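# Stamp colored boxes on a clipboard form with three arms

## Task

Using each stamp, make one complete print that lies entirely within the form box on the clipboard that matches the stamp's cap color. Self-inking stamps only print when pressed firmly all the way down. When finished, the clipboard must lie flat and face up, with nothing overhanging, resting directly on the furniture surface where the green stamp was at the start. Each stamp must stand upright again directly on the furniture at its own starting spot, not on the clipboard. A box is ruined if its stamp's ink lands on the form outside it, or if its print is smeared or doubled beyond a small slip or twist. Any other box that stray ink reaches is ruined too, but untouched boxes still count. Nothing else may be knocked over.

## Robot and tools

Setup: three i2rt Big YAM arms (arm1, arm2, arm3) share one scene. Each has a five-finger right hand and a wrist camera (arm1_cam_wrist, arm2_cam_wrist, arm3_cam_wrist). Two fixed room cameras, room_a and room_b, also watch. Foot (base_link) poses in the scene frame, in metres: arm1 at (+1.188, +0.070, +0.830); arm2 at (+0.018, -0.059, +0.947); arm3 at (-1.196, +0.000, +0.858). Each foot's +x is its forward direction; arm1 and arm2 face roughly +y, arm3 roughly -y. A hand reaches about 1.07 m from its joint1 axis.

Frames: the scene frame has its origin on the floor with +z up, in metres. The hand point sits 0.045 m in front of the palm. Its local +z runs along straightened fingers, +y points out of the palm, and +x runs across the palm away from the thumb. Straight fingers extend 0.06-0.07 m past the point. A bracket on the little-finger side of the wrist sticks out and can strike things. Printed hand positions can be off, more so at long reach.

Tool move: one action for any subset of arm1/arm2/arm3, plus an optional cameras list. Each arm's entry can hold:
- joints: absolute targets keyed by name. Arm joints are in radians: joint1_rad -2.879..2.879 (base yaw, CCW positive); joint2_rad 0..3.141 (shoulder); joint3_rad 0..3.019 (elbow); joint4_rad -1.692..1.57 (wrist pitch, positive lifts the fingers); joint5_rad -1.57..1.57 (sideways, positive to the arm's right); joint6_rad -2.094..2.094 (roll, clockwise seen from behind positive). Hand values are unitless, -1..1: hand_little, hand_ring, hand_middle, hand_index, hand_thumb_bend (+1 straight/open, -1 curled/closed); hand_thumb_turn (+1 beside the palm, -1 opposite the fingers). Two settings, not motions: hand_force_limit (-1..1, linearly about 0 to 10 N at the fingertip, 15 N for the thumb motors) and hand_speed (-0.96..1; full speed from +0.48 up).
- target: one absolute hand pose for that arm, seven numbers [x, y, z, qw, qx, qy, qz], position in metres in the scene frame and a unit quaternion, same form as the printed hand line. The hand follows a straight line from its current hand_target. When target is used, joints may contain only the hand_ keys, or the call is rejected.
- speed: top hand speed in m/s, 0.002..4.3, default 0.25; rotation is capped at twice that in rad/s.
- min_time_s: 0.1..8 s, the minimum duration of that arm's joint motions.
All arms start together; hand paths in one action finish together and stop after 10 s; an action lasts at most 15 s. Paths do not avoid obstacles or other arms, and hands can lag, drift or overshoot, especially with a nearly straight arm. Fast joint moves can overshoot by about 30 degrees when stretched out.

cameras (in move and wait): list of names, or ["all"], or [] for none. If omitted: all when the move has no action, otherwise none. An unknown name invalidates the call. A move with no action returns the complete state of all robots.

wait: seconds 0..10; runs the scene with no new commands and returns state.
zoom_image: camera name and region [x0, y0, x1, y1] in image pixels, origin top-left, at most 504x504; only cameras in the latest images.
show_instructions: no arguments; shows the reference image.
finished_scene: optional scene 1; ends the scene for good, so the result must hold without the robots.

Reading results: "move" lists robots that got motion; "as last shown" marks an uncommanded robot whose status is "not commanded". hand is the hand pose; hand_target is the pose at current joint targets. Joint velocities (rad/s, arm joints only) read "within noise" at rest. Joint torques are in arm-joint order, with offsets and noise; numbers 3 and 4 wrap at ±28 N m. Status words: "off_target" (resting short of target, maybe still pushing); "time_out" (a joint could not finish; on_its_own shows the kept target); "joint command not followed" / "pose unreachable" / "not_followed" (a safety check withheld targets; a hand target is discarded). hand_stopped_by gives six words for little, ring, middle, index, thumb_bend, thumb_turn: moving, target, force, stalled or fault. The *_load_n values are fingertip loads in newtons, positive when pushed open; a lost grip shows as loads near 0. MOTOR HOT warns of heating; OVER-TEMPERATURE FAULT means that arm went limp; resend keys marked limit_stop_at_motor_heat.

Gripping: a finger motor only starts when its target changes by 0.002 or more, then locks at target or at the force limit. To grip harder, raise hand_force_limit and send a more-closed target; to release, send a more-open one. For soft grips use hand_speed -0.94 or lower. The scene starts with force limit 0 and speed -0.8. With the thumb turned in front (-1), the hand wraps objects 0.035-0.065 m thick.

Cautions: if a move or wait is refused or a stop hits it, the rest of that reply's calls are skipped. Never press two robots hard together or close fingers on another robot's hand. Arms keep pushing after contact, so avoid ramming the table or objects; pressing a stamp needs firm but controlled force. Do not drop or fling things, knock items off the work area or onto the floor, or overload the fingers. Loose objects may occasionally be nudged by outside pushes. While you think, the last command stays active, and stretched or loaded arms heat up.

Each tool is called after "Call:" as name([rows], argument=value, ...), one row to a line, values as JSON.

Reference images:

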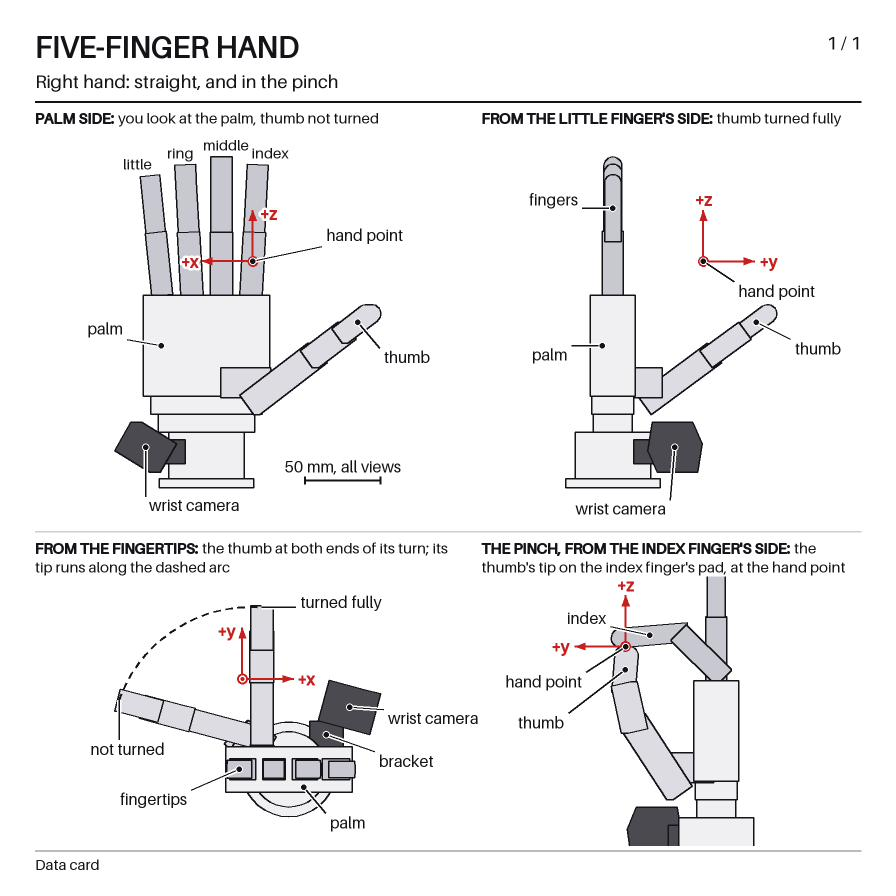

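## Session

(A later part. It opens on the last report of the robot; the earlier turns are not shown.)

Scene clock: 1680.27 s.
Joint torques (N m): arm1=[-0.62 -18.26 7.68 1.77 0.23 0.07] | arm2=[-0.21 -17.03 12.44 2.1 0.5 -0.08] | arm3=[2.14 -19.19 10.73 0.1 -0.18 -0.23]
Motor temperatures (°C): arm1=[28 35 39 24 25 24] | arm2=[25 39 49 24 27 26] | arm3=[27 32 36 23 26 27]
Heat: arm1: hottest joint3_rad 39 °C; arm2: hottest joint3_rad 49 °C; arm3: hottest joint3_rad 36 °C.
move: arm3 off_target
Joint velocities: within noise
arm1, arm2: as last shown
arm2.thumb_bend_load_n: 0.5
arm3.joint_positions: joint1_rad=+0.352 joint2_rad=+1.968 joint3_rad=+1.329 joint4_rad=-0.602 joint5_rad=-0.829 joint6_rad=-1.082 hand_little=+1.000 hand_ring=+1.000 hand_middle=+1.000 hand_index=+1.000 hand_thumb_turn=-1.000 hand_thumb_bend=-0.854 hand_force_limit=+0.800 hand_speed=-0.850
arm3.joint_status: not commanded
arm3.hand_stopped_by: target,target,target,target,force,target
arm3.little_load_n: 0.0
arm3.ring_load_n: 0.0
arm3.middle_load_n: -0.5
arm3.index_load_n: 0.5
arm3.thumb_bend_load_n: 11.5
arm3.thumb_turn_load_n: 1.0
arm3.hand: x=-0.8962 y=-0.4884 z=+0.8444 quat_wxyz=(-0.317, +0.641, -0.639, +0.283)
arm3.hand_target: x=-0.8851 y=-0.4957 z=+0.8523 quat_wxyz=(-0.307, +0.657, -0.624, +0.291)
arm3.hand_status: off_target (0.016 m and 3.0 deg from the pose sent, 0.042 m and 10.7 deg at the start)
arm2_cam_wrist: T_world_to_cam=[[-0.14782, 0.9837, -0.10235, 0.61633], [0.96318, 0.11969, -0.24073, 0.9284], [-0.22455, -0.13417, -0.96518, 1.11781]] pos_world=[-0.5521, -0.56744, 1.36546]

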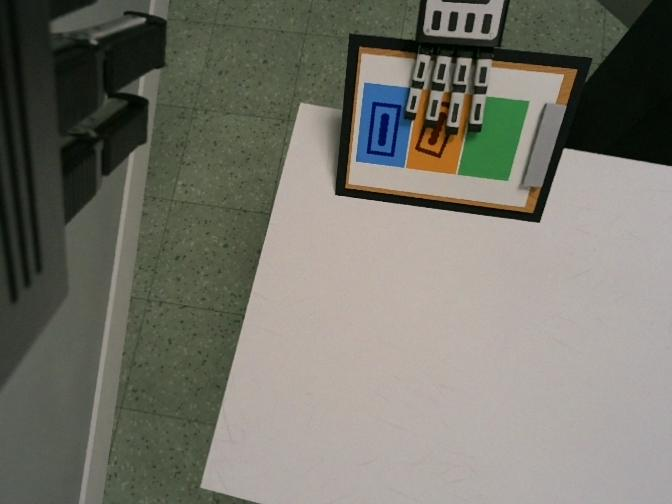

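Call:
move(arm3={"target": [-0.871, -0.496, 0.878, 0.2481, -0.6817, 0.6469, -0.2354], "speed": 0.06})

Call:
move(arm3={"target": [-0.853, -0.496, 0.902, 0.1877, -0.7007, 0.6649, -0.1782], "speed": 0.06, "joints": {"hand_thumb_bend": -1}}, cameras=["arm2_cam_wrist"])

Call:
move(arm3={"target": [-0.832, -0.496, 0.921, 0.1259, -0.7144, 0.6779, -0.1195], "speed": 0.06})

Call:
move(arm3={"target": [-0.808, -0.495, 0.936, 0.0633, -0.7226, 0.6858, -0.0600], "speed": 0.06}, cameras=["arm2_cam_wrist", "arm3_cam_wrist"])

Scene clock: 1683.30 s.
Joint torques (N m): arm1=[-0.91 -18.2 7.65 1.66 0.23 0.07] | arm2=[-0.15 -16.91 12.49 2.22 0.48 -0.1] | arm3=[1.96 -19.49 11.18 0.02 -0.05 -0.08]
Motor temperatures (°C): arm1=[28 35 39 24 25 24] | arm2=[25 39 49 24 27 26] | arm3=[27 32 37 23 26 27]
Heat: arm1: hottest joint3_rad 39 °C; arm2: hottest joint3_rad 49 °C; arm3: hottest joint3_rad 37 °C.
move: arm3 off_target
Joint velocities: within noise
arm1, arm2: as last shown
arm2.thumb_bend_load_n: 0.0
arm2.thumb_turn_load_n: -0.5
arm3.joint_positions: joint1_rad=+0.427 joint2_rad=+1.951 joint3_rad=+1.437 joint4_rad=-0.770 joint5_rad=-0.651 joint6_rad=-1.077 hand_little=+1.000 hand_ring=+1.000 hand_middle=+1.000 hand_index=+1.000 hand_thumb_turn=-1.000 hand_thumb_bend=-0.854 hand_force_limit=+0.800 hand_speed=-0.850
arm3.joint_status: not commanded
arm3.hand_stopped_by: target,target,target,target,force,target
arm3.little_load_n: 0.0
arm3.ring_load_n: 0.0
arm3.middle_load_n: 0.0
arm3.index_load_n: 0.5
arm3.thumb_bend_load_n: 13.0
arm3.thumb_turn_load_n: 1.5
arm3.hand: x=-0.8812 y=-0.4907 z=+0.8703 quat_wxyz=(-0.256, +0.672, -0.656, +0.230)
arm3.hand_target: x=-0.8711 y=-0.4957 z=+0.8781 quat_wxyz=(-0.248, +0.681, -0.647, +0.236)
arm3.hand_status: off_target (0.014 m and 1.8 deg from the pose sent, 0.043 m and 10.7 deg at the start)
pictures: none

Scene clock: 1685.37 s.
Joint torques (N m): arm1=[-0.85 -18.14 7.61 1.73 0.22 0.07] | arm2=[-0.03 -17.03 12.38 2.11 0.51 -0.1] | arm3=[1.26 -18.37 12.78 -0.08 -0.31 0.03]
Motor temperatures (°C): arm1=[28 35 39 24 25 24] | arm2=[25 39 49 24 27 26] | arm3=[27 32 37 23 26 27]
Heat: arm1: hottest joint3_rad 39 °C; arm2: hottest joint3_rad 49 °C; arm3: hottest joint3_rad 37 °C.
move: arm3 off_target
Joint velocities: within noise
arm1, arm2: as last shown
arm1.index_load_n: 0.5
arm2.ring_load_n: 0.5
arm2.thumb_turn_load_n: 0.0
arm3.joint_positions: joint1_rad=+0.514 joint2_rad=+1.953 joint3_rad=+1.563 joint4_rad=-0.938 joint5_rad=-0.467 joint6_rad=-1.052 hand_little=+1.000 hand_ring=+1.000 hand_middle=+1.000 hand_index=+1.000 hand_thumb_turn=-1.000 hand_thumb_bend=-0.852 hand_force_limit=+0.800 hand_speed=-0.850
arm3.joint_status: hand_thumb_bend off_target (ended at -0.852, target -1.000)
arm3.hand_stopped_by: target,target,target,target,force,target
arm3.little_load_n: 0.0
arm3.ring_load_n: 0.0
arm3.middle_load_n: 0.0
arm3.index_load_n: 0.0
arm3.thumb_bend_load_n: 10.5
arm3.thumb_turn_load_n: 1.0
arm3.hand: x=-0.8628 y=-0.4880 z=+0.8994 quat_wxyz=(-0.189, +0.699, -0.667, +0.175)
arm3.hand_target: x=-0.8531 y=-0.4957 z=+0.9021 quat_wxyz=(-0.188, +0.701, -0.665, +0.179)
arm3.hand_status: off_target (0.013 m and 0.5 deg from the pose sent, 0.043 m and 10.4 deg at the start)
arm2_cam_wrist: T_world_to_cam=[[-0.14782, 0.9837, -0.10235, 0.61633], [0.96318, 0.11969, -0.24073, 0.9284], [-0.22455, -0.13417, -0.96518, 1.11781]] pos_world=[-0.5521, -0.56744, 1.36546]

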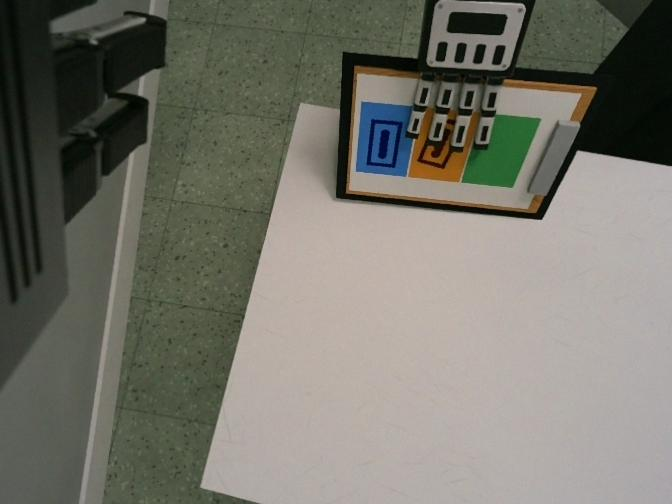

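Scene clock: 1687.43 s.
Joint torques (N m): arm1=[-0.91 -18.26 7.75 1.61 0.21 0.06] | arm2=[0.15 -16.97 12.41 2.13 0.48 -0.08] | arm3=[1.26 -19.37 13.16 -0.18 -0.12 0.07]
Motor temperatures (°C): arm1=[28 35 39 24 25 24] | arm2=[25 39 49 24 27 26] | arm3=[27 32 37 23 26 27]
Heat: arm1: hottest joint3_rad 39 °C; arm2: hottest joint3_rad 49 °C; arm3: hottest joint3_rad 37 °C.
move: arm3 off_target
Joint velocities: within noise
arm1, arm2: as last shown
arm1.index_load_n: 0.0
arm2.ring_load_n: 0.0
arm3.joint_positions: joint1_rad=+0.593 joint2_rad=+2.016 joint3_rad=+1.732 joint4_rad=-1.113 joint5_rad=-0.302 joint6_rad=-1.008 hand_little=+1.000 hand_ring=+1.000 hand_middle=+1.000 hand_index=+1.000 hand_thumb_turn=-1.000 hand_thumb_bend=-0.852 hand_force_limit=+0.800 hand_speed=-0.850
arm3.joint_status: not commanded
arm3.hand_stopped_by: target,target,target,target,force,target
arm3.little_load_n: 0.0
arm3.ring_load_n: 0.0
arm3.middle_load_n: 0.0
arm3.index_load_n: 0.0
arm3.thumb_bend_load_n: 10.5
arm3.thumb_turn_load_n: 1.0
arm3.hand: x=-0.8418 y=-0.4885 z=+0.9185 quat_wxyz=(-0.128, +0.714, -0.679, +0.116)
arm3.hand_target: x=-0.8321 y=-0.4957 z=+0.9210 quat_wxyz=(-0.126, +0.714, -0.678, +0.120)
arm3.hand_status: off_target (0.013 m and 0.5 deg from the pose sent, 0.039 m and 9.9 deg at the start)
pictures: none

Scene clock: 1689.53 s.
Joint torques (N m): arm1=[-0.91 -17.9 7.69 1.7 0.24 0.06] | arm2=[0.15 -17.26 12.48 2.14 0.53 -0.09] | arm3=[1.2 -21.01 13.27 -0.25 0.01 0.07]
Motor temperatures (°C): arm1=[28 35 39 24 25 24] | arm2=[25 39 49 24 27 26] | arm3=[27 32 37 23 26 27]
Heat: arm1: hottest joint3_rad 39 °C; arm2: hottest joint3_rad 49 °C; arm3: hottest joint3_rad 37 °C.
move: arm3 off_target
Joint velocities: within noise
arm1, arm2: as last shown
arm3.joint_positions: joint1_rad=+0.669 joint2_rad=+2.119 joint3_rad=+1.940 joint4_rad=-1.303 joint5_rad=-0.147 joint6_rad=-0.954 hand_little=+1.000 hand_ring=+1.000 hand_middle=+1.000 hand_index=+1.000 hand_thumb_turn=-1.000 hand_thumb_bend=-0.852 hand_force_limit=+0.800 hand_speed=-0.850
arm3.joint_status: not commanded
arm3.hand_stopped_by: target,target,target,target,force,target
arm3.little_load_n: 0.0
arm3.ring_load_n: 0.0
arm3.middle_load_n: 0.0
arm3.index_load_n: 0.0
arm3.thumb_bend_load_n: 10.5
arm3.thumb_turn_load_n: 1.0
arm3.hand: x=-0.8179 y=-0.4888 z=+0.9335 quat_wxyz=(-0.066, +0.723, -0.686, +0.055)
arm3.hand_target: x=-0.8082 y=-0.4946 z=+0.9361 quat_wxyz=(-0.063, +0.723, -0.686, +0.061)
arm3.hand_status: off_target (0.012 m and 0.7 deg from the pose sent, 0.039 m and 9.9 deg at the start)
arm2_cam_wrist: T_world_to_cam=[[-0.14782, 0.9837, -0.10235, 0.61633], [0.96318, 0.11969, -0.24073, 0.9284], [-0.22455, -0.13417, -0.96518, 1.11781]] pos_world=[-0.5521, -0.56744, 1.36546]
arm3_cam_wrist: T_world_to_cam=[[-0.91563, -0.37431, -0.14664, -0.80244], [-0.39681, 0.78305, 0.47892, -0.38892], [-0.06444, 0.49671, -0.86552, 1.11045]] pos_world=[-0.81752, -0.54739, 1.02971]

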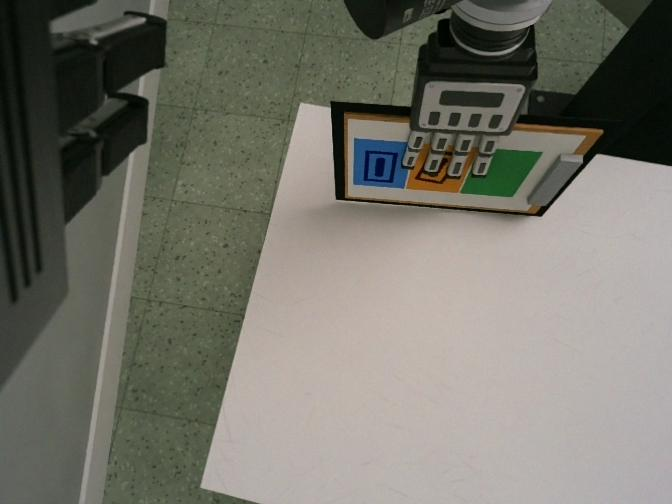

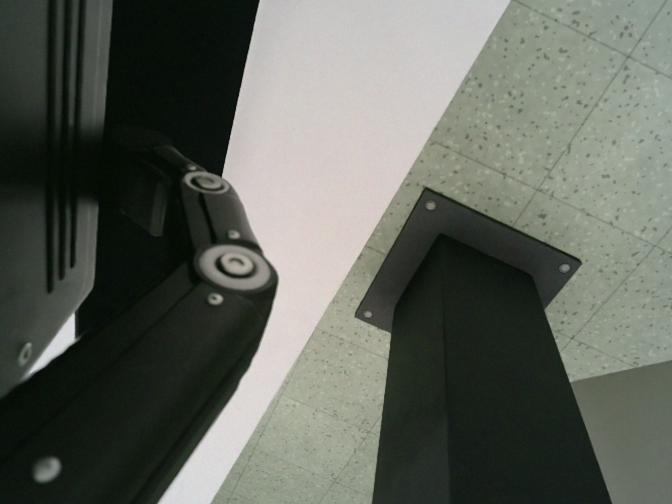

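Call:
move(arm3={"joints": {"hand_thumb_bend": -0.98, "hand_force_limit": 0.9, "hand_speed": -0.85}}, arm2={"target": [-0.38, -0.52, 1.22, -0.2701, 0.0983, 0.9567, -0.0396], "speed": 0.15})

Call:
move(arm3={"target": [-0.810, -0.494, 0.965, 0.0633, -0.7226, 0.6858, -0.0600], "speed": 0.03})

Call:
move(arm3={"target": [-0.820, -0.492, 1.06, 0.0633, -0.7226, 0.6858, -0.0600], "speed": 0.06}, cameras=["arm3_cam_wrist", "room_a"])

Scene clock: 1693.13 s.
Joint torques (N m): arm1=[-0.62 -18.08 7.75 1.7 0.22 0.07] | arm2=[1.14 -15.5 8.39 0.39 0.63 0.17] | arm3=[1.2 -20.89 13.29 -0.29 0.01 0.06]
Motor temperatures (°C): arm1=[28 35 39 24 25 24] | arm2=[25 39 49 24 27 26] | arm3=[27 33 38 23 26 27]
Heat: arm1: hottest joint3_rad 39 °C; arm2: hottest joint3_rad 49 °C; arm3: hottest joint3_rad 38 °C.
move: arm2 off_target; arm3 off_target
Joint velocities: within noise
arm1: as last shown
arm2.joint_positions: joint1_rad=+2.519 joint2_rad=+1.930 joint3_rad=+2.064 joint4_rad=-1.385 joint5_rad=+0.435 joint6_rad=-0.463 hand_little=+1.000 hand_ring=+1.000 hand_middle=+1.000 hand_index=+1.000 hand_thumb_turn=+1.000 hand_thumb_bend=+1.000 hand_force_limit=+0.800 hand_speed=+0.200
arm2.joint_status: not commanded
arm2.hand_stopped_by: target,target,target,target,target,target
arm2.little_load_n: -0.5
arm2.ring_load_n: 0.0
arm2.middle_load_n: 0.0
arm2.index_load_n: 0.0
arm2.thumb_bend_load_n: -0.5
arm2.thumb_turn_load_n: 0.0
arm2.hand: x=-0.3883 y=-0.5210 z=+1.2056 quat_wxyz=(-0.265, +0.096, +0.959, -0.031)
arm2.hand_target: x=-0.3802 y=-0.5199 z=+1.2198 quat_wxyz=(-0.270, +0.098, +0.957, -0.040)
arm2.hand_status: off_target (0.017 m and 1.2 deg from the pose sent, 0.213 m and 18.2 deg at the start)
arm3.joint_positions: joint1_rad=+0.669 joint2_rad=+2.119 joint3_rad=+1.940 joint4_rad=-1.303 joint5_rad=-0.147 joint6_rad=-0.954 hand_little=+1.000 hand_ring=+1.000 hand_middle=+1.000 hand_index=+1.000 hand_thumb_turn=-1.000 hand_thumb_bend=-0.864 hand_force_limit=+0.900 hand_speed=-0.850
arm3.joint_status: hand_thumb_bend off_target (ended at -0.864, target -0.980); the others done
arm3.hand_stopped_by: target,target,target,target,force,target
arm3.little_load_n: 0.0
arm3.ring_load_n: 0.0
arm3.middle_load_n: 0.0
arm3.index_load_n: 0.0
arm3.thumb_bend_load_n: 14.5
arm3.thumb_turn_load_n: 1.5
arm3.hand: x=-0.8179 y=-0.4887 z=+0.9332 quat_wxyz=(-0.066, +0.723, -0.686, +0.055)
arm3.hand_target: x=-0.8082 y=-0.4946 z=+0.9358 quat_wxyz=(-0.063, +0.723, -0.686, +0.060)
arm3.hand_status: not commanded
pictures: none

Scene clock: 1694.63 s.
Joint torques (N m): arm1=[-0.56 -18.02 7.77 1.7 0.24 0.07] | arm2=[0.5 -15.97 8.4 0.23 0.65 0.13] | arm3=[1.08 -22.48 13.67 -0.27 -0.16 0.05]
Motor temperatures (°C): arm1=[28 35 39 24 25 24] | arm2=[25 38 49 24 27 26] | arm3=[27 33 38 23 26 27]
Heat: arm1: hottest joint3_rad 39 °C; arm2: hottest joint3_rad 49 °C; arm3: hottest joint3_rad 38 °C.
move: arm3 off_target
Joint velocities: within noise
arm1, arm2: as last shown
arm1.thumb_bend_load_n: -0.5
arm2.little_load_n: 0.0
arm2.thumb_bend_load_n: 0.0
arm3.joint_positions: joint1_rad=+0.669 joint2_rad=+2.119 joint3_rad=+1.981 joint4_rad=-1.368 joint5_rad=-0.143 joint6_rad=-0.954 hand_little=+1.000 hand_ring=+1.000 hand_middle=+1.000 hand_index=+1.000 hand_thumb_turn=-1.000 hand_thumb_bend=-0.864 hand_force_limit=+0.900 hand_speed=-0.850
arm3.joint_status: not commanded
arm3.hand_stopped_by: target,target,target,target,force,target
arm3.little_load_n: 0.0
arm3.ring_load_n: 0.0
arm3.middle_load_n: 0.0
arm3.index_load_n: 0.0
arm3.thumb_bend_load_n: 12.5
arm3.thumb_turn_load_n: 2.0
arm3.hand: x=-0.8211 y=-0.4860 z=+0.9497 quat_wxyz=(-0.066, +0.722, -0.687, +0.042)
arm3.hand_target: x=-0.8105 y=-0.4934 z=+0.9649 quat_wxyz=(-0.063, +0.723, -0.686, +0.060)
arm3.hand_status: off_target (0.021 m and 2.0 deg from the pose sent, 0.033 m and 0.7 deg at the start)
pictures: none

Scene clock: 1696.93 s.
Joint torques (N m): arm1=[-0.5 -18.32 7.72 1.83 0.23 0.08] | arm2=[0.09 -15.27 8.28 0.34 0.64 0.15] | arm3=[0.21 -24.18 13.65 -0.35 -0.18 -0.04]
Motor temperatures (°C): arm1=[28 35 39 24 25 24] | arm2=[25 38 49 24 27 26] | arm3=[27 33 38 23 26 27]
Heat: arm1: hottest joint3_rad 39 °C; arm2: hottest joint3_rad 49 °C; arm3: hottest joint3_rad 38 °C.
move: arm3 off_target
Joint velocities: within noise
arm1.joint_positions: joint1_rad=+0.733 joint2_rad=+1.666 joint3_rad=+1.869 joint4_rad=-1.366 joint5_rad=+0.359 joint6_rad=-0.626 hand_little=+1.000 hand_ring=+1.000 hand_middle=+1.000 hand_index=+1.000 hand_thumb_turn=+1.000 hand_thumb_bend=+1.000 hand_force_limit=+0.000 hand_speed=-0.300
arm1.joint_status: not commanded
arm1.hand_stopped_by: target,target,target,target,target,target
arm1.little_load_n: 0.0
arm1.ring_load_n: 0.0
arm1.middle_load_n: 0.0
arm1.index_load_n: 0.0
arm1.thumb_bend_load_n: 0.0
arm1.thumb_turn_load_n: 0.0
arm1.hand: x=+0.8474 y=+0.4976 z=+1.1448 quat_wxyz=(-0.210, +0.748, +0.608, +0.163)
arm1.hand_target: x=+0.8500 y=+0.4999 z=+1.1500 quat_wxyz=(-0.219, +0.746, +0.607, +0.163)
arm1.hand_status: not commanded
arm2: as last shown
arm3.joint_positions: joint1_rad=+0.669 joint2_rad=+2.119 joint3_rad=+2.197 joint4_rad=-1.605 joint5_rad=-0.143 joint6_rad=-0.954 hand_little=+1.000 hand_ring=+1.000 hand_middle=+1.000 hand_index=+1.000 hand_thumb_turn=-1.000 hand_thumb_bend=-0.864 hand_force_limit=+0.900 hand_speed=-0.850
arm3.joint_status: not commanded
arm3.hand_stopped_by: target,target,target,target,force,target
arm3.little_load_n: 0.0
arm3.ring_load_n: 0.0
arm3.middle_load_n: 0.0
arm3.index_load_n: 0.0
arm3.thumb_bend_load_n: 12.5
arm3.thumb_turn_load_n: 2.0
arm3.hand: x=-0.8232 y=-0.4833 z=+1.0330 quat_wxyz=(-0.067, +0.722, -0.688, +0.032)
arm3.hand_target: x=-0.8207 y=-0.4911 z=+1.0598 quat_wxyz=(-0.063, +0.723, -0.686, +0.060)
arm3.hand_status: off_target (0.029 m and 3.3 deg from the pose sent, 0.110 m and 2.0 deg at the start)
arm3_cam_wrist: T_world_to_cam=[[-0.92041, -0.36865, -0.13018, -0.80876], [-0.38025, 0.76672, 0.51726, -0.47687], [-0.09088, 0.52559, -0.84587, 1.16549]] pos_world=[-0.8198, -0.54509, 1.12724]

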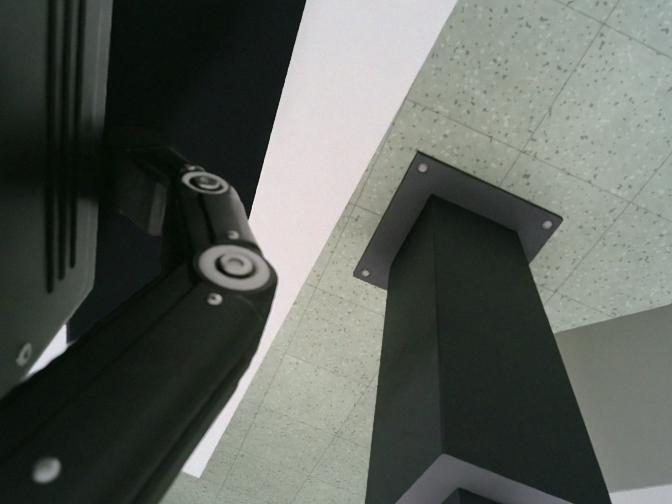

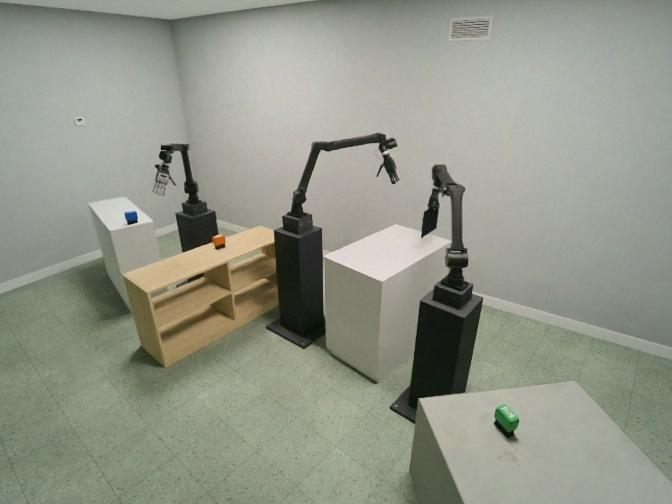

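Call:
zoom_image(camera="room_a", region=[370, 140, 520, 290])

Scaled by 3.360 from the camera's image (finer frame: 960x720).

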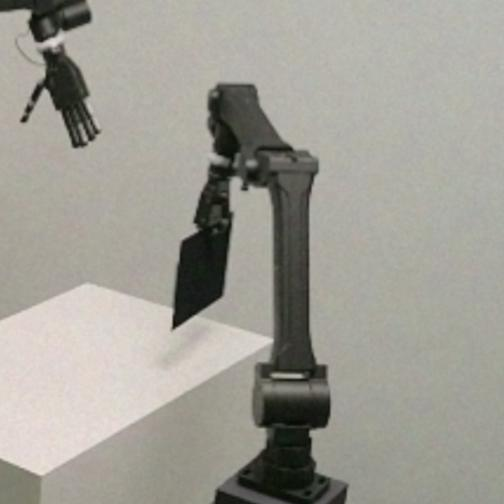

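Call:
move(arm3={"joints": {"joint1_rad": -0.4, "joint6_rad": 0.1}, "min_time_s": 5}, cameras=["arm3_cam_wrist", "room_a"])

Scene clock: 1704.80 s.
Joint torques (N m): arm1=[-0.85 -18.08 7.71 1.68 0.22 0.03] | arm2=[0.32 -15.85 8.31 0.28 0.63 0.11] | arm3=[0.62 -24.18 13.65 -0.38 -0.25 0.11]
Motor temperatures (°C): arm1=[28 35 39 24 25 24] | arm2=[25 37 49 24 27 26] | arm3=[27 34 39 23 26 27]
Heat: arm1: hottest joint3_rad 39 °C; arm2: hottest joint3_rad 49 °C; arm3: hottest joint3_rad 39 °C.
move: arm3 done
Joint velocities: within noise
arm1, arm2: as last shown
arm3.joint_positions: joint1_rad=-0.401 joint2_rad=+2.119 joint3_rad=+2.197 joint4_rad=-1.605 joint5_rad=-0.142 joint6_rad=+0.086 hand_little=+1.000 hand_ring=+1.000 hand_middle=+1.000 hand_index=+1.000 hand_thumb_turn=-1.000 hand_thumb_bend=-0.864 hand_force_limit=+0.900 hand_speed=-0.850
arm3.joint_status: all done
arm3.hand_stopped_by: target,target,target,target,force,target
arm3.little_load_n: 0.0
arm3.ring_load_n: 0.0
arm3.middle_load_n: 0.0
arm3.index_load_n: 0.0
arm3.thumb_bend_load_n: 13.0
arm3.thumb_turn_load_n: 1.5
arm3.hand: x=-1.3806 y=-0.5871 z=+1.0427 quat_wxyz=(-0.067, -0.242, -0.967, +0.033)
arm3.hand_target: x=-1.3821 y=-0.5945 z=+1.0698 quat_wxyz=(-0.063, -0.246, -0.965, +0.060)
arm3.hand_status: not commanded
arm3_cam_wrist: T_world_to_cam=[[0.15947, 0.98547, -0.05845, 0.8523], [0.7748, -0.08825, 0.62602, 0.36508], [0.61177, -0.14512, -0.77761, 1.6827]] pos_world=[-1.4482, -0.5635, 1.12975]

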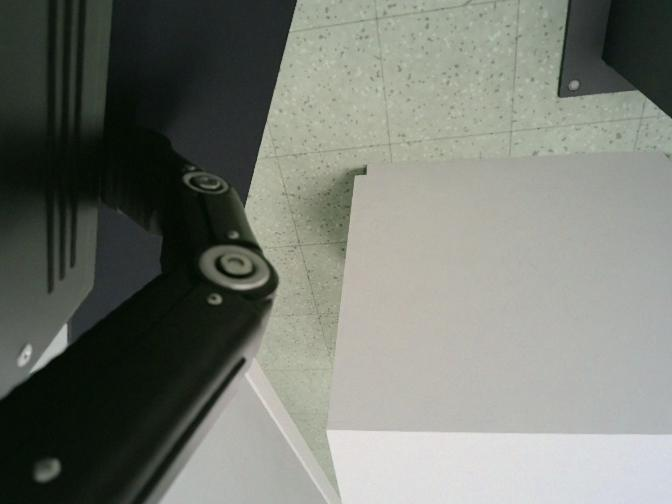

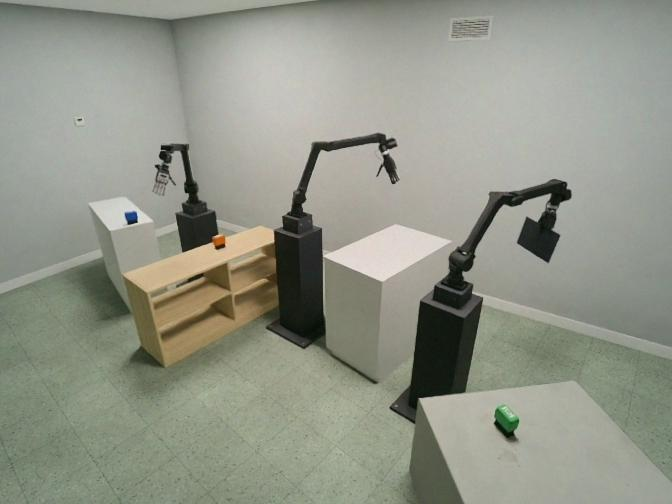

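Call:
zoom_image(camera="room_a", region=[480, 160, 620, 300])

Scaled by 3.600 from the camera's image (finer frame: 960x720).

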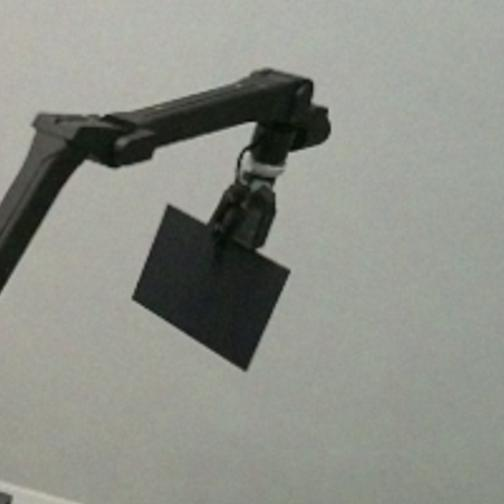

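Call:
move(arm3={"joints": {"joint1_rad": -1.15, "joint6_rad": 1.15}, "min_time_s": 5}, cameras=["arm3_cam_wrist", "room_a"])

Call:
zoom_image(camera="room_a", region=[400, 160, 672, 504])

Scene clock: 1715.13 s.
Joint torques (N m): arm1=[-0.79 -18.02 7.64 1.69 0.22 0.05] | arm2=[-0.15 -15.97 8.35 0.17 0.67 0.15] | arm3=[0.62 -24.23 13.67 -0.34 -0.26 0.11]
Motor temperatures (°C): arm1=[28 35 39 24 25 24] | arm2=[25 36 49 24 27 26] | arm3=[27 35 40 23 26 27]
Heat: arm1: hottest joint3_rad 39 °C; arm2: hottest joint3_rad 49 °C; arm3: hottest joint3_rad 40 °C.
move: arm3 done
Joint velocities: within noise
arm1, arm2: as last shown
arm3.joint_positions: joint1_rad=-1.148 joint2_rad=+2.119 joint3_rad=+2.197 joint4_rad=-1.606 joint5_rad=-0.142 joint6_rad=+1.136 hand_little=+1.000 hand_ring=+1.000 hand_middle=+1.000 hand_index=+1.000 hand_thumb_turn=-1.000 hand_thumb_bend=-0.864 hand_force_limit=+0.900 hand_speed=-0.850
arm3.joint_status: all done
arm3.hand_stopped_by: target,target,target,target,force,target
arm3.little_load_n: 0.0
arm3.ring_load_n: 0.0
arm3.middle_load_n: 0.0
arm3.index_load_n: 0.0
arm3.thumb_bend_load_n: 13.5
arm3.thumb_turn_load_n: 1.5
arm3.hand: x=-1.7719 y=-0.3575 z=+1.0497 quat_wxyz=(-0.071, -0.908, -0.413, +0.022)
arm3.hand_target: x=-1.7794 y=-0.3598 z=+1.0801 quat_wxyz=(-0.072, -0.909, -0.407, +0.050)
arm3.hand_status: not commanded
arm3_cam_wrist: T_world_to_cam=[[0.92557, -0.36747, 0.09103, 1.40565], [-0.34003, -0.70123, 0.62662, -1.51095], [-0.16643, -0.61093, -0.77399, 0.41163]] pos_world=[-1.74629, -0.29151, 1.13744]

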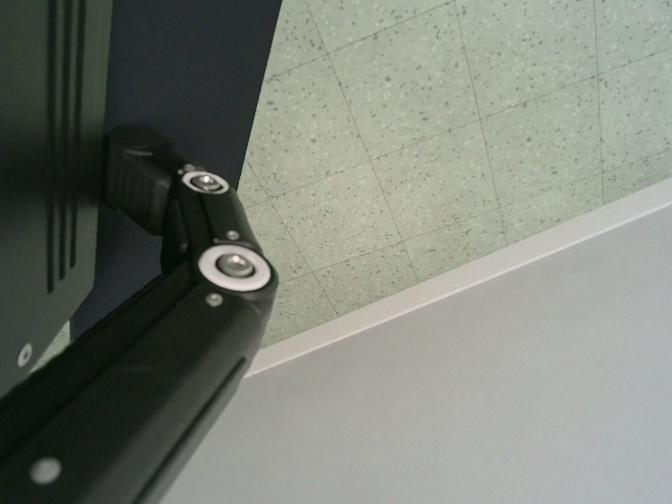

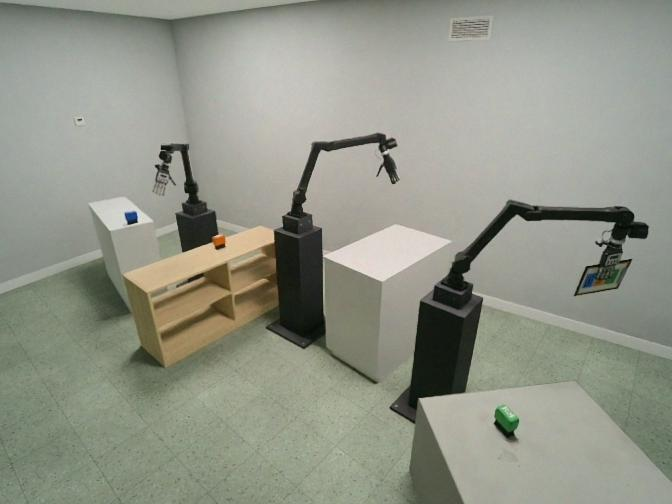

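Scaled by 1.465 from the camera's image (finer frame: 960x720).

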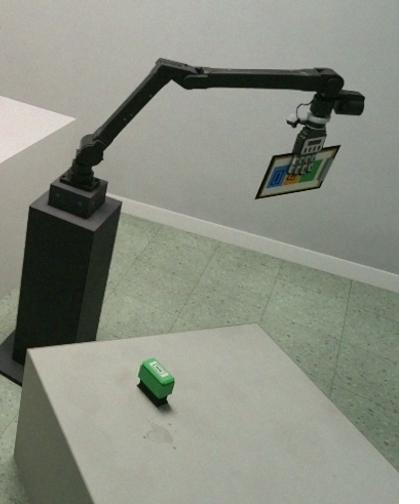

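Call:
zoom_image(camera="room_a", region=[560, 200, 660, 300])

Scaled by 5.040 from the camera's image (finer frame: 960x720).

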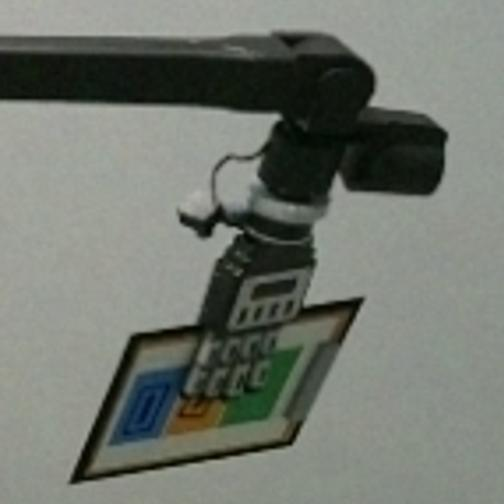

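Call:
move(arm3={"target": [-1.7915, 0.0247, 0.90, 0.0798, -0.9122, -0.4004, 0.0350], "speed": 0.12}, cameras=["arm3_cam_wrist", "room_a"])

Call:
zoom_image(camera="room_a", region=[500, 200, 672, 420])

Scene clock: 1728.30 s.
Joint torques (N m): arm1=[-0.97 -17.9 7.83 1.62 0.21 0.06] | arm2=[-0.21 -15.5 8.36 0.25 0.64 0.18] | arm3=[0.67 -19.96 9.43 0.43 0.03 -0.15]
Motor temperatures (°C): arm1=[28 35 39 24 25 24] | arm2=[25 35 49 24 27 26] | arm3=[27 36 41 23 26 27]
Heat: arm1: hottest joint3_rad 39 °C; arm2: hottest joint3_rad 49 °C; arm3: hottest joint3_rad 41 °C.
move: arm3 done
Joint velocities: within noise
arm1, arm2: as last shown
arm1.ring_load_n: -0.5
arm3.joint_positions: joint1_rad=-1.670 joint2_rad=+1.965 joint3_rad=+1.596 joint4_rad=-1.075 joint5_rad=+0.103 joint6_rad=+0.641 hand_little=+1.000 hand_ring=+1.000 hand_middle=+1.000 hand_index=+1.000 hand_thumb_turn=-1.000 hand_thumb_bend=-0.864 hand_force_limit=+0.900 hand_speed=-0.850
arm3.joint_status: not commanded
arm3.hand_stopped_by: target,target,target,target,force,target
arm3.little_load_n: 0.0
arm3.ring_load_n: 0.0
arm3.middle_load_n: 0.0
arm3.index_load_n: 0.0
arm3.thumb_bend_load_n: 12.5
arm3.thumb_turn_load_n: 2.0
arm3.hand: x=-1.7878 y=+0.0221 z=+0.8994 quat_wxyz=(+0.076, -0.915, -0.396, +0.030)
arm3.hand_target: x=-1.7915 y=+0.0247 z=+0.9001 quat_wxyz=(+0.080, -0.912, -0.400, +0.035)
arm3.hand_status: done (0.005 m and 0.9 deg from the pose sent, 0.411 m and 17.4 deg at the start)
arm3_cam_wrist: T_world_to_cam=[[0.9059, -0.402, -0.13318, 1.74084], [-0.30008, -0.83126, 0.46793, -0.93901], [-0.29882, -0.38394, -0.87367, 0.3726]] pos_world=[-1.74747, 0.06231, 0.99677]

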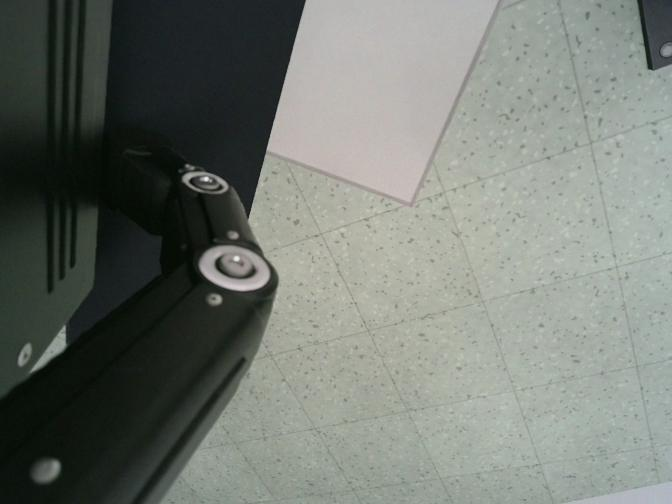

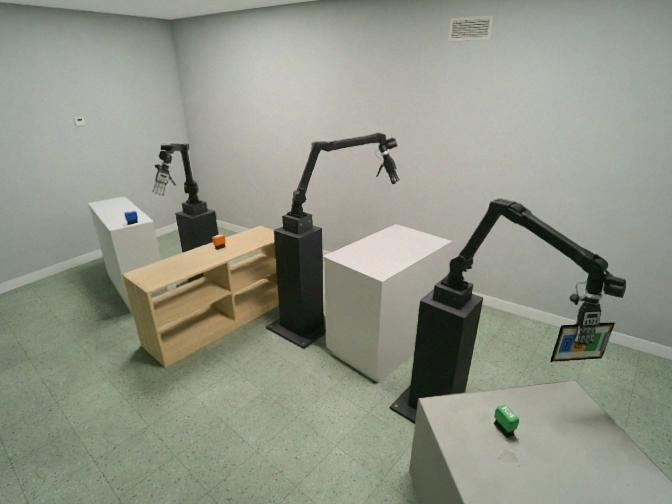

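Scaled by 2.291 from the camera's image (finer frame: 960x720).

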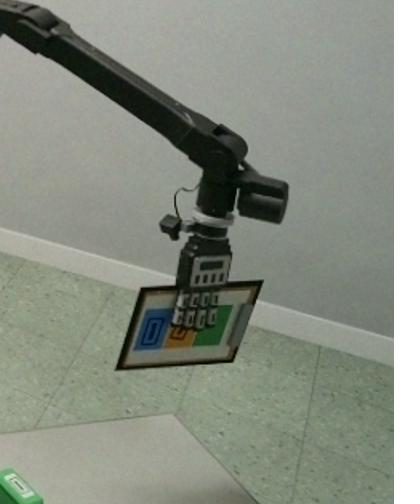

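Call:
move(arm3={"target": [-1.7915, 0.0247, 0.70, 0.0798, -0.9122, -0.4004, 0.0350], "speed": 0.1}, cameras=["arm3_cam_wrist", "room_a"])

Call:
zoom_image(camera="room_a", region=[500, 280, 672, 420])

Scene clock: 1733.03 s.
Joint torques (N m): arm1=[-0.85 -17.96 7.69 1.63 0.22 0.07] | arm2=[-0.56 -15.62 8.32 0.28 0.67 0.16] | arm3=[0.26 -20.72 7.8 0.44 0.03 -0.12]
Motor temperatures (°C): arm1=[28 35 39 24 25 24] | arm2=[25 35 48 24 27 26] | arm3=[27 36 41 23 26 27]
Heat: arm1: hottest joint3_rad 39 °C; arm2: hottest joint3_rad 48 °C; arm3: hottest joint3_rad 41 °C.
move: arm3 done
Joint velocities: within noise
arm1, arm2: as last shown
arm1.ring_load_n: 0.0
arm3.joint_positions: joint1_rad=-1.670 joint2_rad=+2.242 joint3_rad=+1.475 joint4_rad=-0.673 joint5_rad=+0.103 joint6_rad=+0.641 hand_little=+1.000 hand_ring=+1.000 hand_middle=+1.000 hand_index=+1.000 hand_thumb_turn=-1.000 hand_thumb_bend=-0.864 hand_force_limit=+0.900 hand_speed=-0.850
arm3.joint_status: not commanded
arm3.hand_stopped_by: target,target,target,target,force,target
arm3.little_load_n: 0.0
arm3.ring_load_n: 0.0
arm3.middle_load_n: 0.0
arm3.index_load_n: 0.0
arm3.thumb_bend_load_n: 12.5
arm3.thumb_turn_load_n: 1.5
arm3.hand: x=-1.7879 y=+0.0221 z=+0.7024 quat_wxyz=(+0.077, -0.914, -0.396, +0.031)
arm3.hand_target: x=-1.7914 y=+0.0247 z=+0.7000 quat_wxyz=(+0.080, -0.912, -0.400, +0.035)
arm3.hand_status: done (0.005 m and 0.8 deg from the pose sent, 0.199 m and 0.9 deg at the start)
arm3_cam_wrist: T_world_to_cam=[[0.90576, -0.40126, -0.13635, 1.7166], [-0.29791, -0.83168, 0.46858, -0.8435], [-0.30142, -0.3838, -0.87284, 0.1952]] pos_world=[-1.74727, 0.06221, 0.79968]

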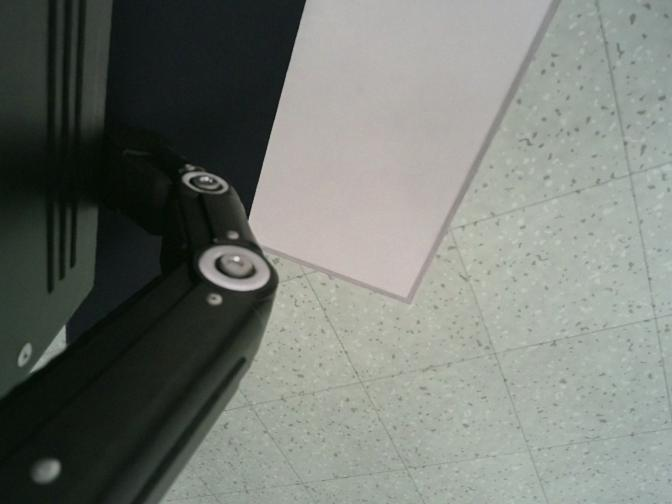

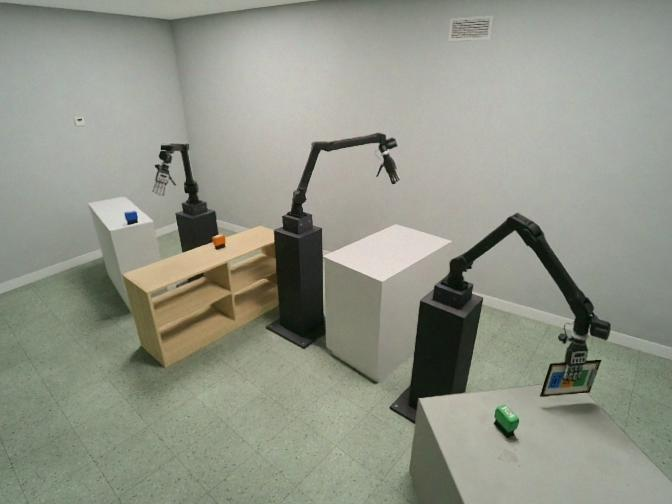

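Scaled by 2.930 from the camera's image (finer frame: 960x720).

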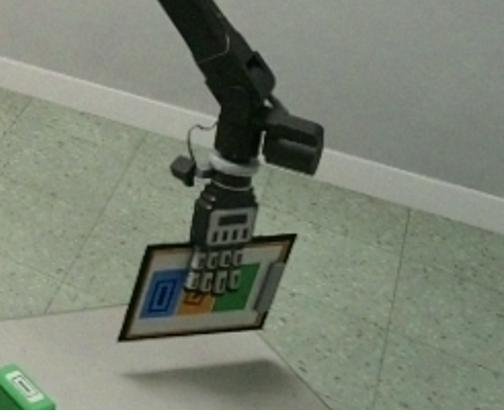

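Call:
move(arm3={"target": [-1.7915, 0.0247, 0.650, 0.0798, -0.9122, -0.4004, 0.0350], "speed": 0.06})

Call:
move(arm3={"target": [-1.7915, 0.0247, 0.632, 0.0798, -0.9122, -0.4004, 0.0350], "speed": 0.04})

Call:
move(arm3={"target": [-1.7915, 0.0247, 0.618, 0.0798, -0.9122, -0.4004, 0.0350], "speed": 0.03}, cameras=["arm3_cam_wrist", "room_a"])

Call:
zoom_image(camera="room_a", region=[500, 280, 672, 420])

Scene clock: 1735.83 s.
Joint torques (N m): arm1=[-0.62 -18.08 7.69 1.73 0.24 0.05] | arm2=[-0.26 -16.15 8.4 0.24 0.68 0.11] | arm3=[0.32 -20.19 8.36 0.44 -0.03 -0.12]
Motor temperatures (°C): arm1=[28 35 39 24 25 24] | arm2=[25 35 48 24 27 26] | arm3=[27 36 41 23 26 27]
Heat: arm1: hottest joint3_rad 39 °C; arm2: hottest joint3_rad 48 °C; arm3: hottest joint3_rad 41 °C.
move: arm3 done
Joint velocities: within noise
arm1, arm2: as last shown
arm3.joint_positions: joint1_rad=-1.670 joint2_rad=+2.326 joint3_rad=+1.475 joint4_rad=-0.591 joint5_rad=+0.104 joint6_rad=+0.641 hand_little=+1.000 hand_ring=+1.000 hand_middle=+1.000 hand_index=+1.000 hand_thumb_turn=-1.000 hand_thumb_bend=-0.864 hand_force_limit=+0.900 hand_speed=-0.850
arm3.joint_status: not commanded
arm3.hand_stopped_by: target,target,target,target,force,target
arm3.little_load_n: -0.5
arm3.ring_load_n: 0.0
arm3.middle_load_n: 0.0
arm3.index_load_n: 0.0
arm3.thumb_bend_load_n: 12.5
arm3.thumb_turn_load_n: 2.0
arm3.hand: x=-1.7842 y=+0.0223 z=+0.6550 quat_wxyz=(+0.077, -0.915, -0.396, +0.030)
arm3.hand_target: x=-1.7913 y=+0.0247 z=+0.6501 quat_wxyz=(+0.080, -0.912, -0.400, +0.035)
arm3.hand_status: done (0.009 m and 0.9 deg from the pose sent, 0.053 m and 0.8 deg at the start)
pictures: none

Scene clock: 1736.83 s.
Joint torques (N m): arm1=[-0.62 -18.2 7.73 1.73 0.24 0.08] | arm2=[-0.03 -15.38 8.27 0.21 0.65 0.13] | arm3=[0.85 -17.85 8.9 0.59 -0.17 -0.12]
Motor temperatures (°C): arm1=[28 35 39 24 25 24] | arm2=[25 35 48 24 27 26] | arm3=[27 35 40 23 26 27]
Heat: arm1: hottest joint3_rad 39 °C; arm2: hottest joint3_rad 48 °C; arm3: hottest joint3_rad 40 °C.
move: arm3 off_target
Joint velocities: within noise
arm1: as last shown
arm1.thumb_bend_load_n: -0.5
arm2.joint_positions: joint1_rad=+2.519 joint2_rad=+1.930 joint3_rad=+2.064 joint4_rad=-1.385 joint5_rad=+0.435 joint6_rad=-0.463 hand_little=+1.000 hand_ring=+1.000 hand_middle=+1.000 hand_index=+1.000 hand_thumb_turn=+1.000 hand_thumb_bend=+1.000 hand_force_limit=+0.800 hand_speed=+0.200
arm2.joint_status: not commanded
arm2.hand_stopped_by: target,target,target,target,target,target
arm2.little_load_n: 0.0
arm2.ring_load_n: 0.0
arm2.middle_load_n: 0.0
arm2.index_load_n: 0.0
arm2.thumb_bend_load_n: 0.0
arm2.thumb_turn_load_n: 0.0
arm2.hand: x=-0.3883 y=-0.5210 z=+1.2056 quat_wxyz=(-0.265, +0.096, +0.959, -0.031)
arm2.hand_target: x=-0.3802 y=-0.5199 z=+1.2198 quat_wxyz=(-0.270, +0.098, +0.957, -0.040)
arm2.hand_status: not commanded
arm3.joint_positions: joint1_rad=-1.677 joint2_rad=+2.332 joint3_rad=+1.475 joint4_rad=-0.566 joint5_rad=+0.108 joint6_rad=+0.640 hand_little=+1.000 hand_ring=+1.000 hand_middle=+1.000 hand_index=+1.000 hand_thumb_turn=-1.000 hand_thumb_bend=-0.864 hand_force_limit=+0.900 hand_speed=-0.850
arm3.joint_status: not commanded
arm3.hand_stopped_by: target,target,target,target,force,target
arm3.little_load_n: 0.0
arm3.ring_load_n: 0.0
arm3.middle_load_n: 0.0
arm3.index_load_n: 0.0
arm3.thumb_bend_load_n: 11.5
arm3.thumb_turn_load_n: 2.0
arm3.hand: x=-1.7889 y=+0.0277 z=+0.6520 quat_wxyz=(+0.083, -0.915, -0.392, +0.037)
arm3.hand_target: x=-1.7906 y=+0.0247 z=+0.6326 quat_wxyz=(+0.080, -0.912, -0.400, +0.035)
arm3.hand_status: off_target (0.020 m and 1.1 deg from the pose sent, 0.024 m and 0.9 deg at the start)
pictures: none

Scene clock: 1737.80 s.
Joint torques (N m): arm1=[-0.62 -17.9 7.61 1.76 0.24 0.08] | arm2=[0.62 -15.68 8.31 0.32 0.65 0.15] | arm3=[1.67 -16.73 8.49 0.65 -0.35 -0.1]
Motor temperatures (°C): arm1=[28 35 39 24 25 24] | arm2=[25 35 48 24 27 26] | arm3=[27 35 40 23 26 27]
Heat: arm1: hottest joint3_rad 39 °C; arm2: hottest joint3_rad 48 °C; arm3: hottest joint3_rad 40 °C.
move: arm3 off_target
Joint velocities: within noise
arm1, arm2: as last shown
arm1.index_load_n: -0.5
arm1.thumb_bend_load_n: 0.0
arm3.joint_positions: joint1_rad=-1.687 joint2_rad=+2.342 joint3_rad=+1.484 joint4_rad=-0.547 joint5_rad=+0.113 joint6_rad=+0.638 hand_little=+1.000 hand_ring=+1.000 hand_middle=+1.000 hand_index=+1.000 hand_thumb_turn=-1.000 hand_thumb_bend=-0.864 hand_force_limit=+0.900 hand_speed=-0.850
arm3.joint_status: not commanded
arm3.hand_stopped_by: target,target,target,target,force,target
arm3.little_load_n: 0.0
arm3.ring_load_n: 0.5
arm3.middle_load_n: 0.5
arm3.index_load_n: 0.0
arm3.thumb_bend_load_n: 10.5
arm3.thumb_turn_load_n: 2.5
arm3.hand: x=-1.7957 y=+0.0354 z=+0.6486 quat_wxyz=(+0.090, -0.916, -0.388, +0.043)
arm3.hand_target: x=-1.7896 y=+0.0249 z=+0.6193 quat_wxyz=(+0.080, -0.912, -0.400, +0.035)
arm3.hand_status: off_target (0.033 m and 2.2 deg from the pose sent, 0.034 m and 1.1 deg at the start)
arm3_cam_wrist: T_world_to_cam=[[0.89364, -0.4142, -0.17277, 1.72403], [-0.29584, -0.83317, 0.46724, -0.80479], [-0.33747, -0.36643, -0.86709, 0.08188]] pos_world=[-1.75112, 0.07357, 0.74488]

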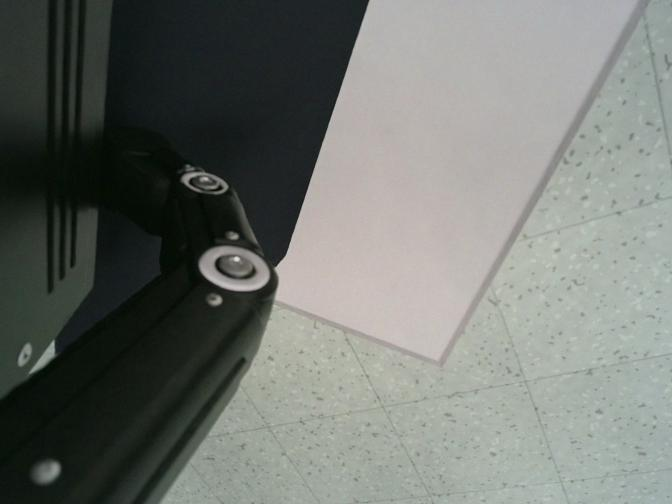

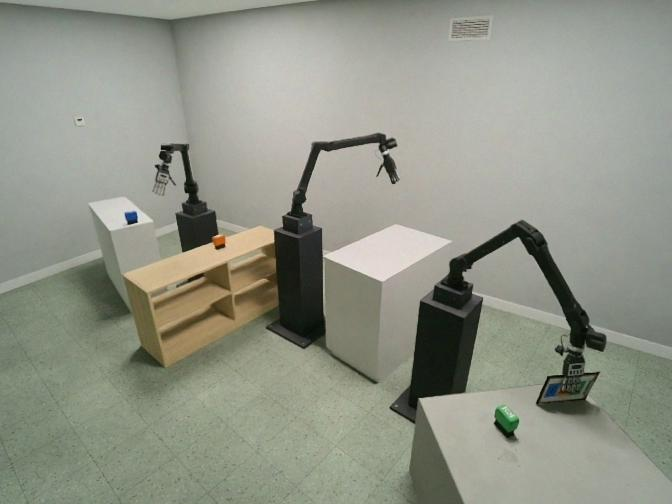

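Scaled by 2.930 from the camera's image (finer frame: 960x720).

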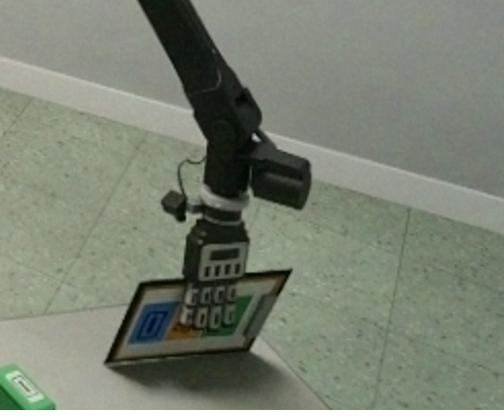

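Call:
move(arm3={"target": [-1.8345, 0.037, 0.700, 0.0798, -0.9122, -0.4004, 0.0350], "speed": 0.08}, cameras=["arm3_cam_wrist", "room_a"])

Call:
zoom_image(camera="room_a", region=[530, 300, 650, 420])

Scene clock: 1749.77 s.
Joint torques (N m): arm1=[-0.85 -17.85 7.58 1.65 0.23 0.06] | arm2=[0.26 -15.79 8.39 0.31 0.63 0.19] | arm3=[0.73 -24 10.67 -0.24 -0.06 -0.12]
Motor temperatures (°C): arm1=[28 35 39 24 25 24] | arm2=[25 35 48 24 27 26] | arm3=[27 34 40 23 26 27]
Heat: arm1: hottest joint3_rad 39 °C; arm2: hottest joint3_rad 48 °C; arm3: hottest joint3_rad 40 °C.
move: arm3 off_target
Joint velocities: within noise
arm1.joint_positions: joint1_rad=+0.733 joint2_rad=+1.666 joint3_rad=+1.869 joint4_rad=-1.366 joint5_rad=+0.359 joint6_rad=-0.626 hand_little=+1.000 hand_ring=+1.000 hand_middle=+1.000 hand_index=+1.000 hand_thumb_turn=+1.000 hand_thumb_bend=+1.000 hand_force_limit=+0.000 hand_speed=-0.300
arm1.joint_status: not commanded
arm1.hand_stopped_by: target,target,target,target,target,target
arm1.little_load_n: 0.5
arm1.ring_load_n: 0.0
arm1.middle_load_n: 0.0
arm1.index_load_n: 0.0
arm1.thumb_bend_load_n: 0.0
arm1.thumb_turn_load_n: 0.0
arm1.hand: x=+0.8474 y=+0.4976 z=+1.1448 quat_wxyz=(-0.210, +0.748, +0.608, +0.163)
arm1.hand_target: x=+0.8500 y=+0.4999 z=+1.1500 quat_wxyz=(-0.219, +0.746, +0.607, +0.163)
arm1.hand_status: not commanded
arm2: as last shown
arm3.joint_positions: joint1_rad=-1.687 joint2_rad=+2.350 joint3_rad=+1.620 joint4_rad=-0.744 joint5_rad=+0.104 joint6_rad=+0.629 hand_little=+1.000 hand_ring=+1.000 hand_middle=+1.000 hand_index=+1.000 hand_thumb_turn=-1.000 hand_thumb_bend=-0.864 hand_force_limit=+0.900 hand_speed=-0.850
arm3.joint_status: not commanded
arm3.hand_stopped_by: target,target,target,target,force,target
arm3.little_load_n: 0.0
arm3.ring_load_n: 0.0
arm3.middle_load_n: 0.0
arm3.index_load_n: 0.0
arm3.thumb_bend_load_n: 13.0
arm3.thumb_turn_load_n: 2.0
arm3.hand: x=-1.8128 y=+0.0361 z=+0.6804 quat_wxyz=(+0.069, -0.916, -0.395, +0.016)
arm3.hand_target: x=-1.8337 y=+0.0370 z=+0.7003 quat_wxyz=(+0.080, -0.912, -0.400, +0.035)
arm3.hand_status: off_target (0.029 m and 2.7 deg from the pose sent, 0.064 m and 2.2 deg at the start)
arm3_cam_wrist: T_world_to_cam=[[0.90736, -0.40718, -0.10444, 1.72319], [-0.31907, -0.82888, 0.45951, -0.86117], [-0.27367, -0.38362, -0.88201, 0.23034]] pos_world=[-1.77529, 0.07621, 0.77885]

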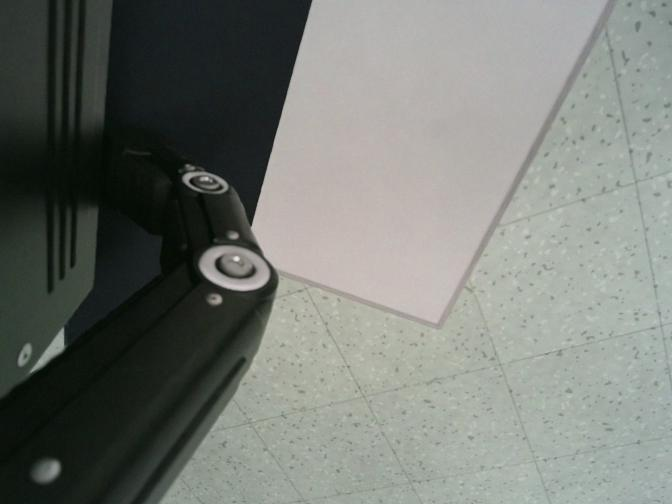

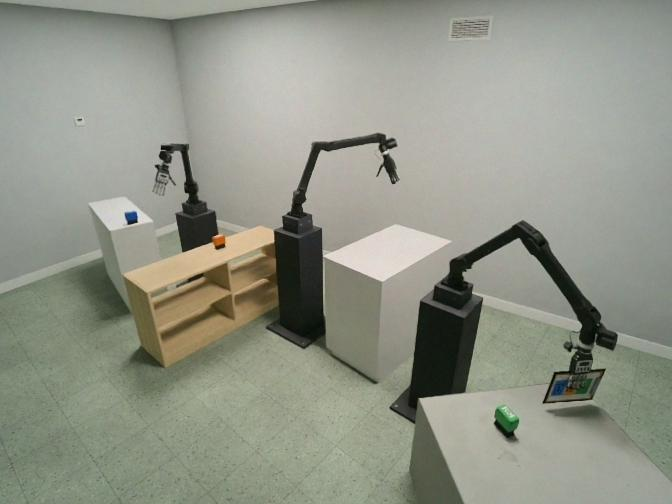

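Scaled by 4.200 from the camera's image (finer frame: 960x720).

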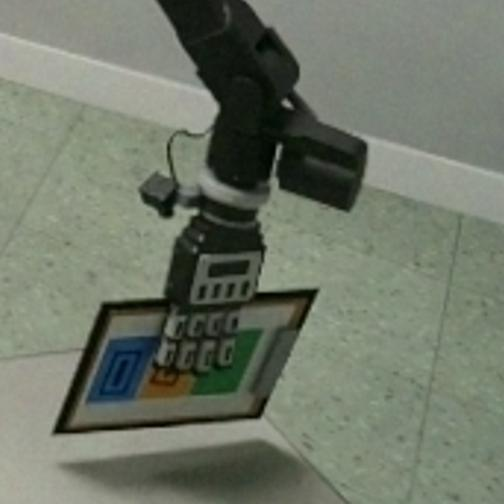

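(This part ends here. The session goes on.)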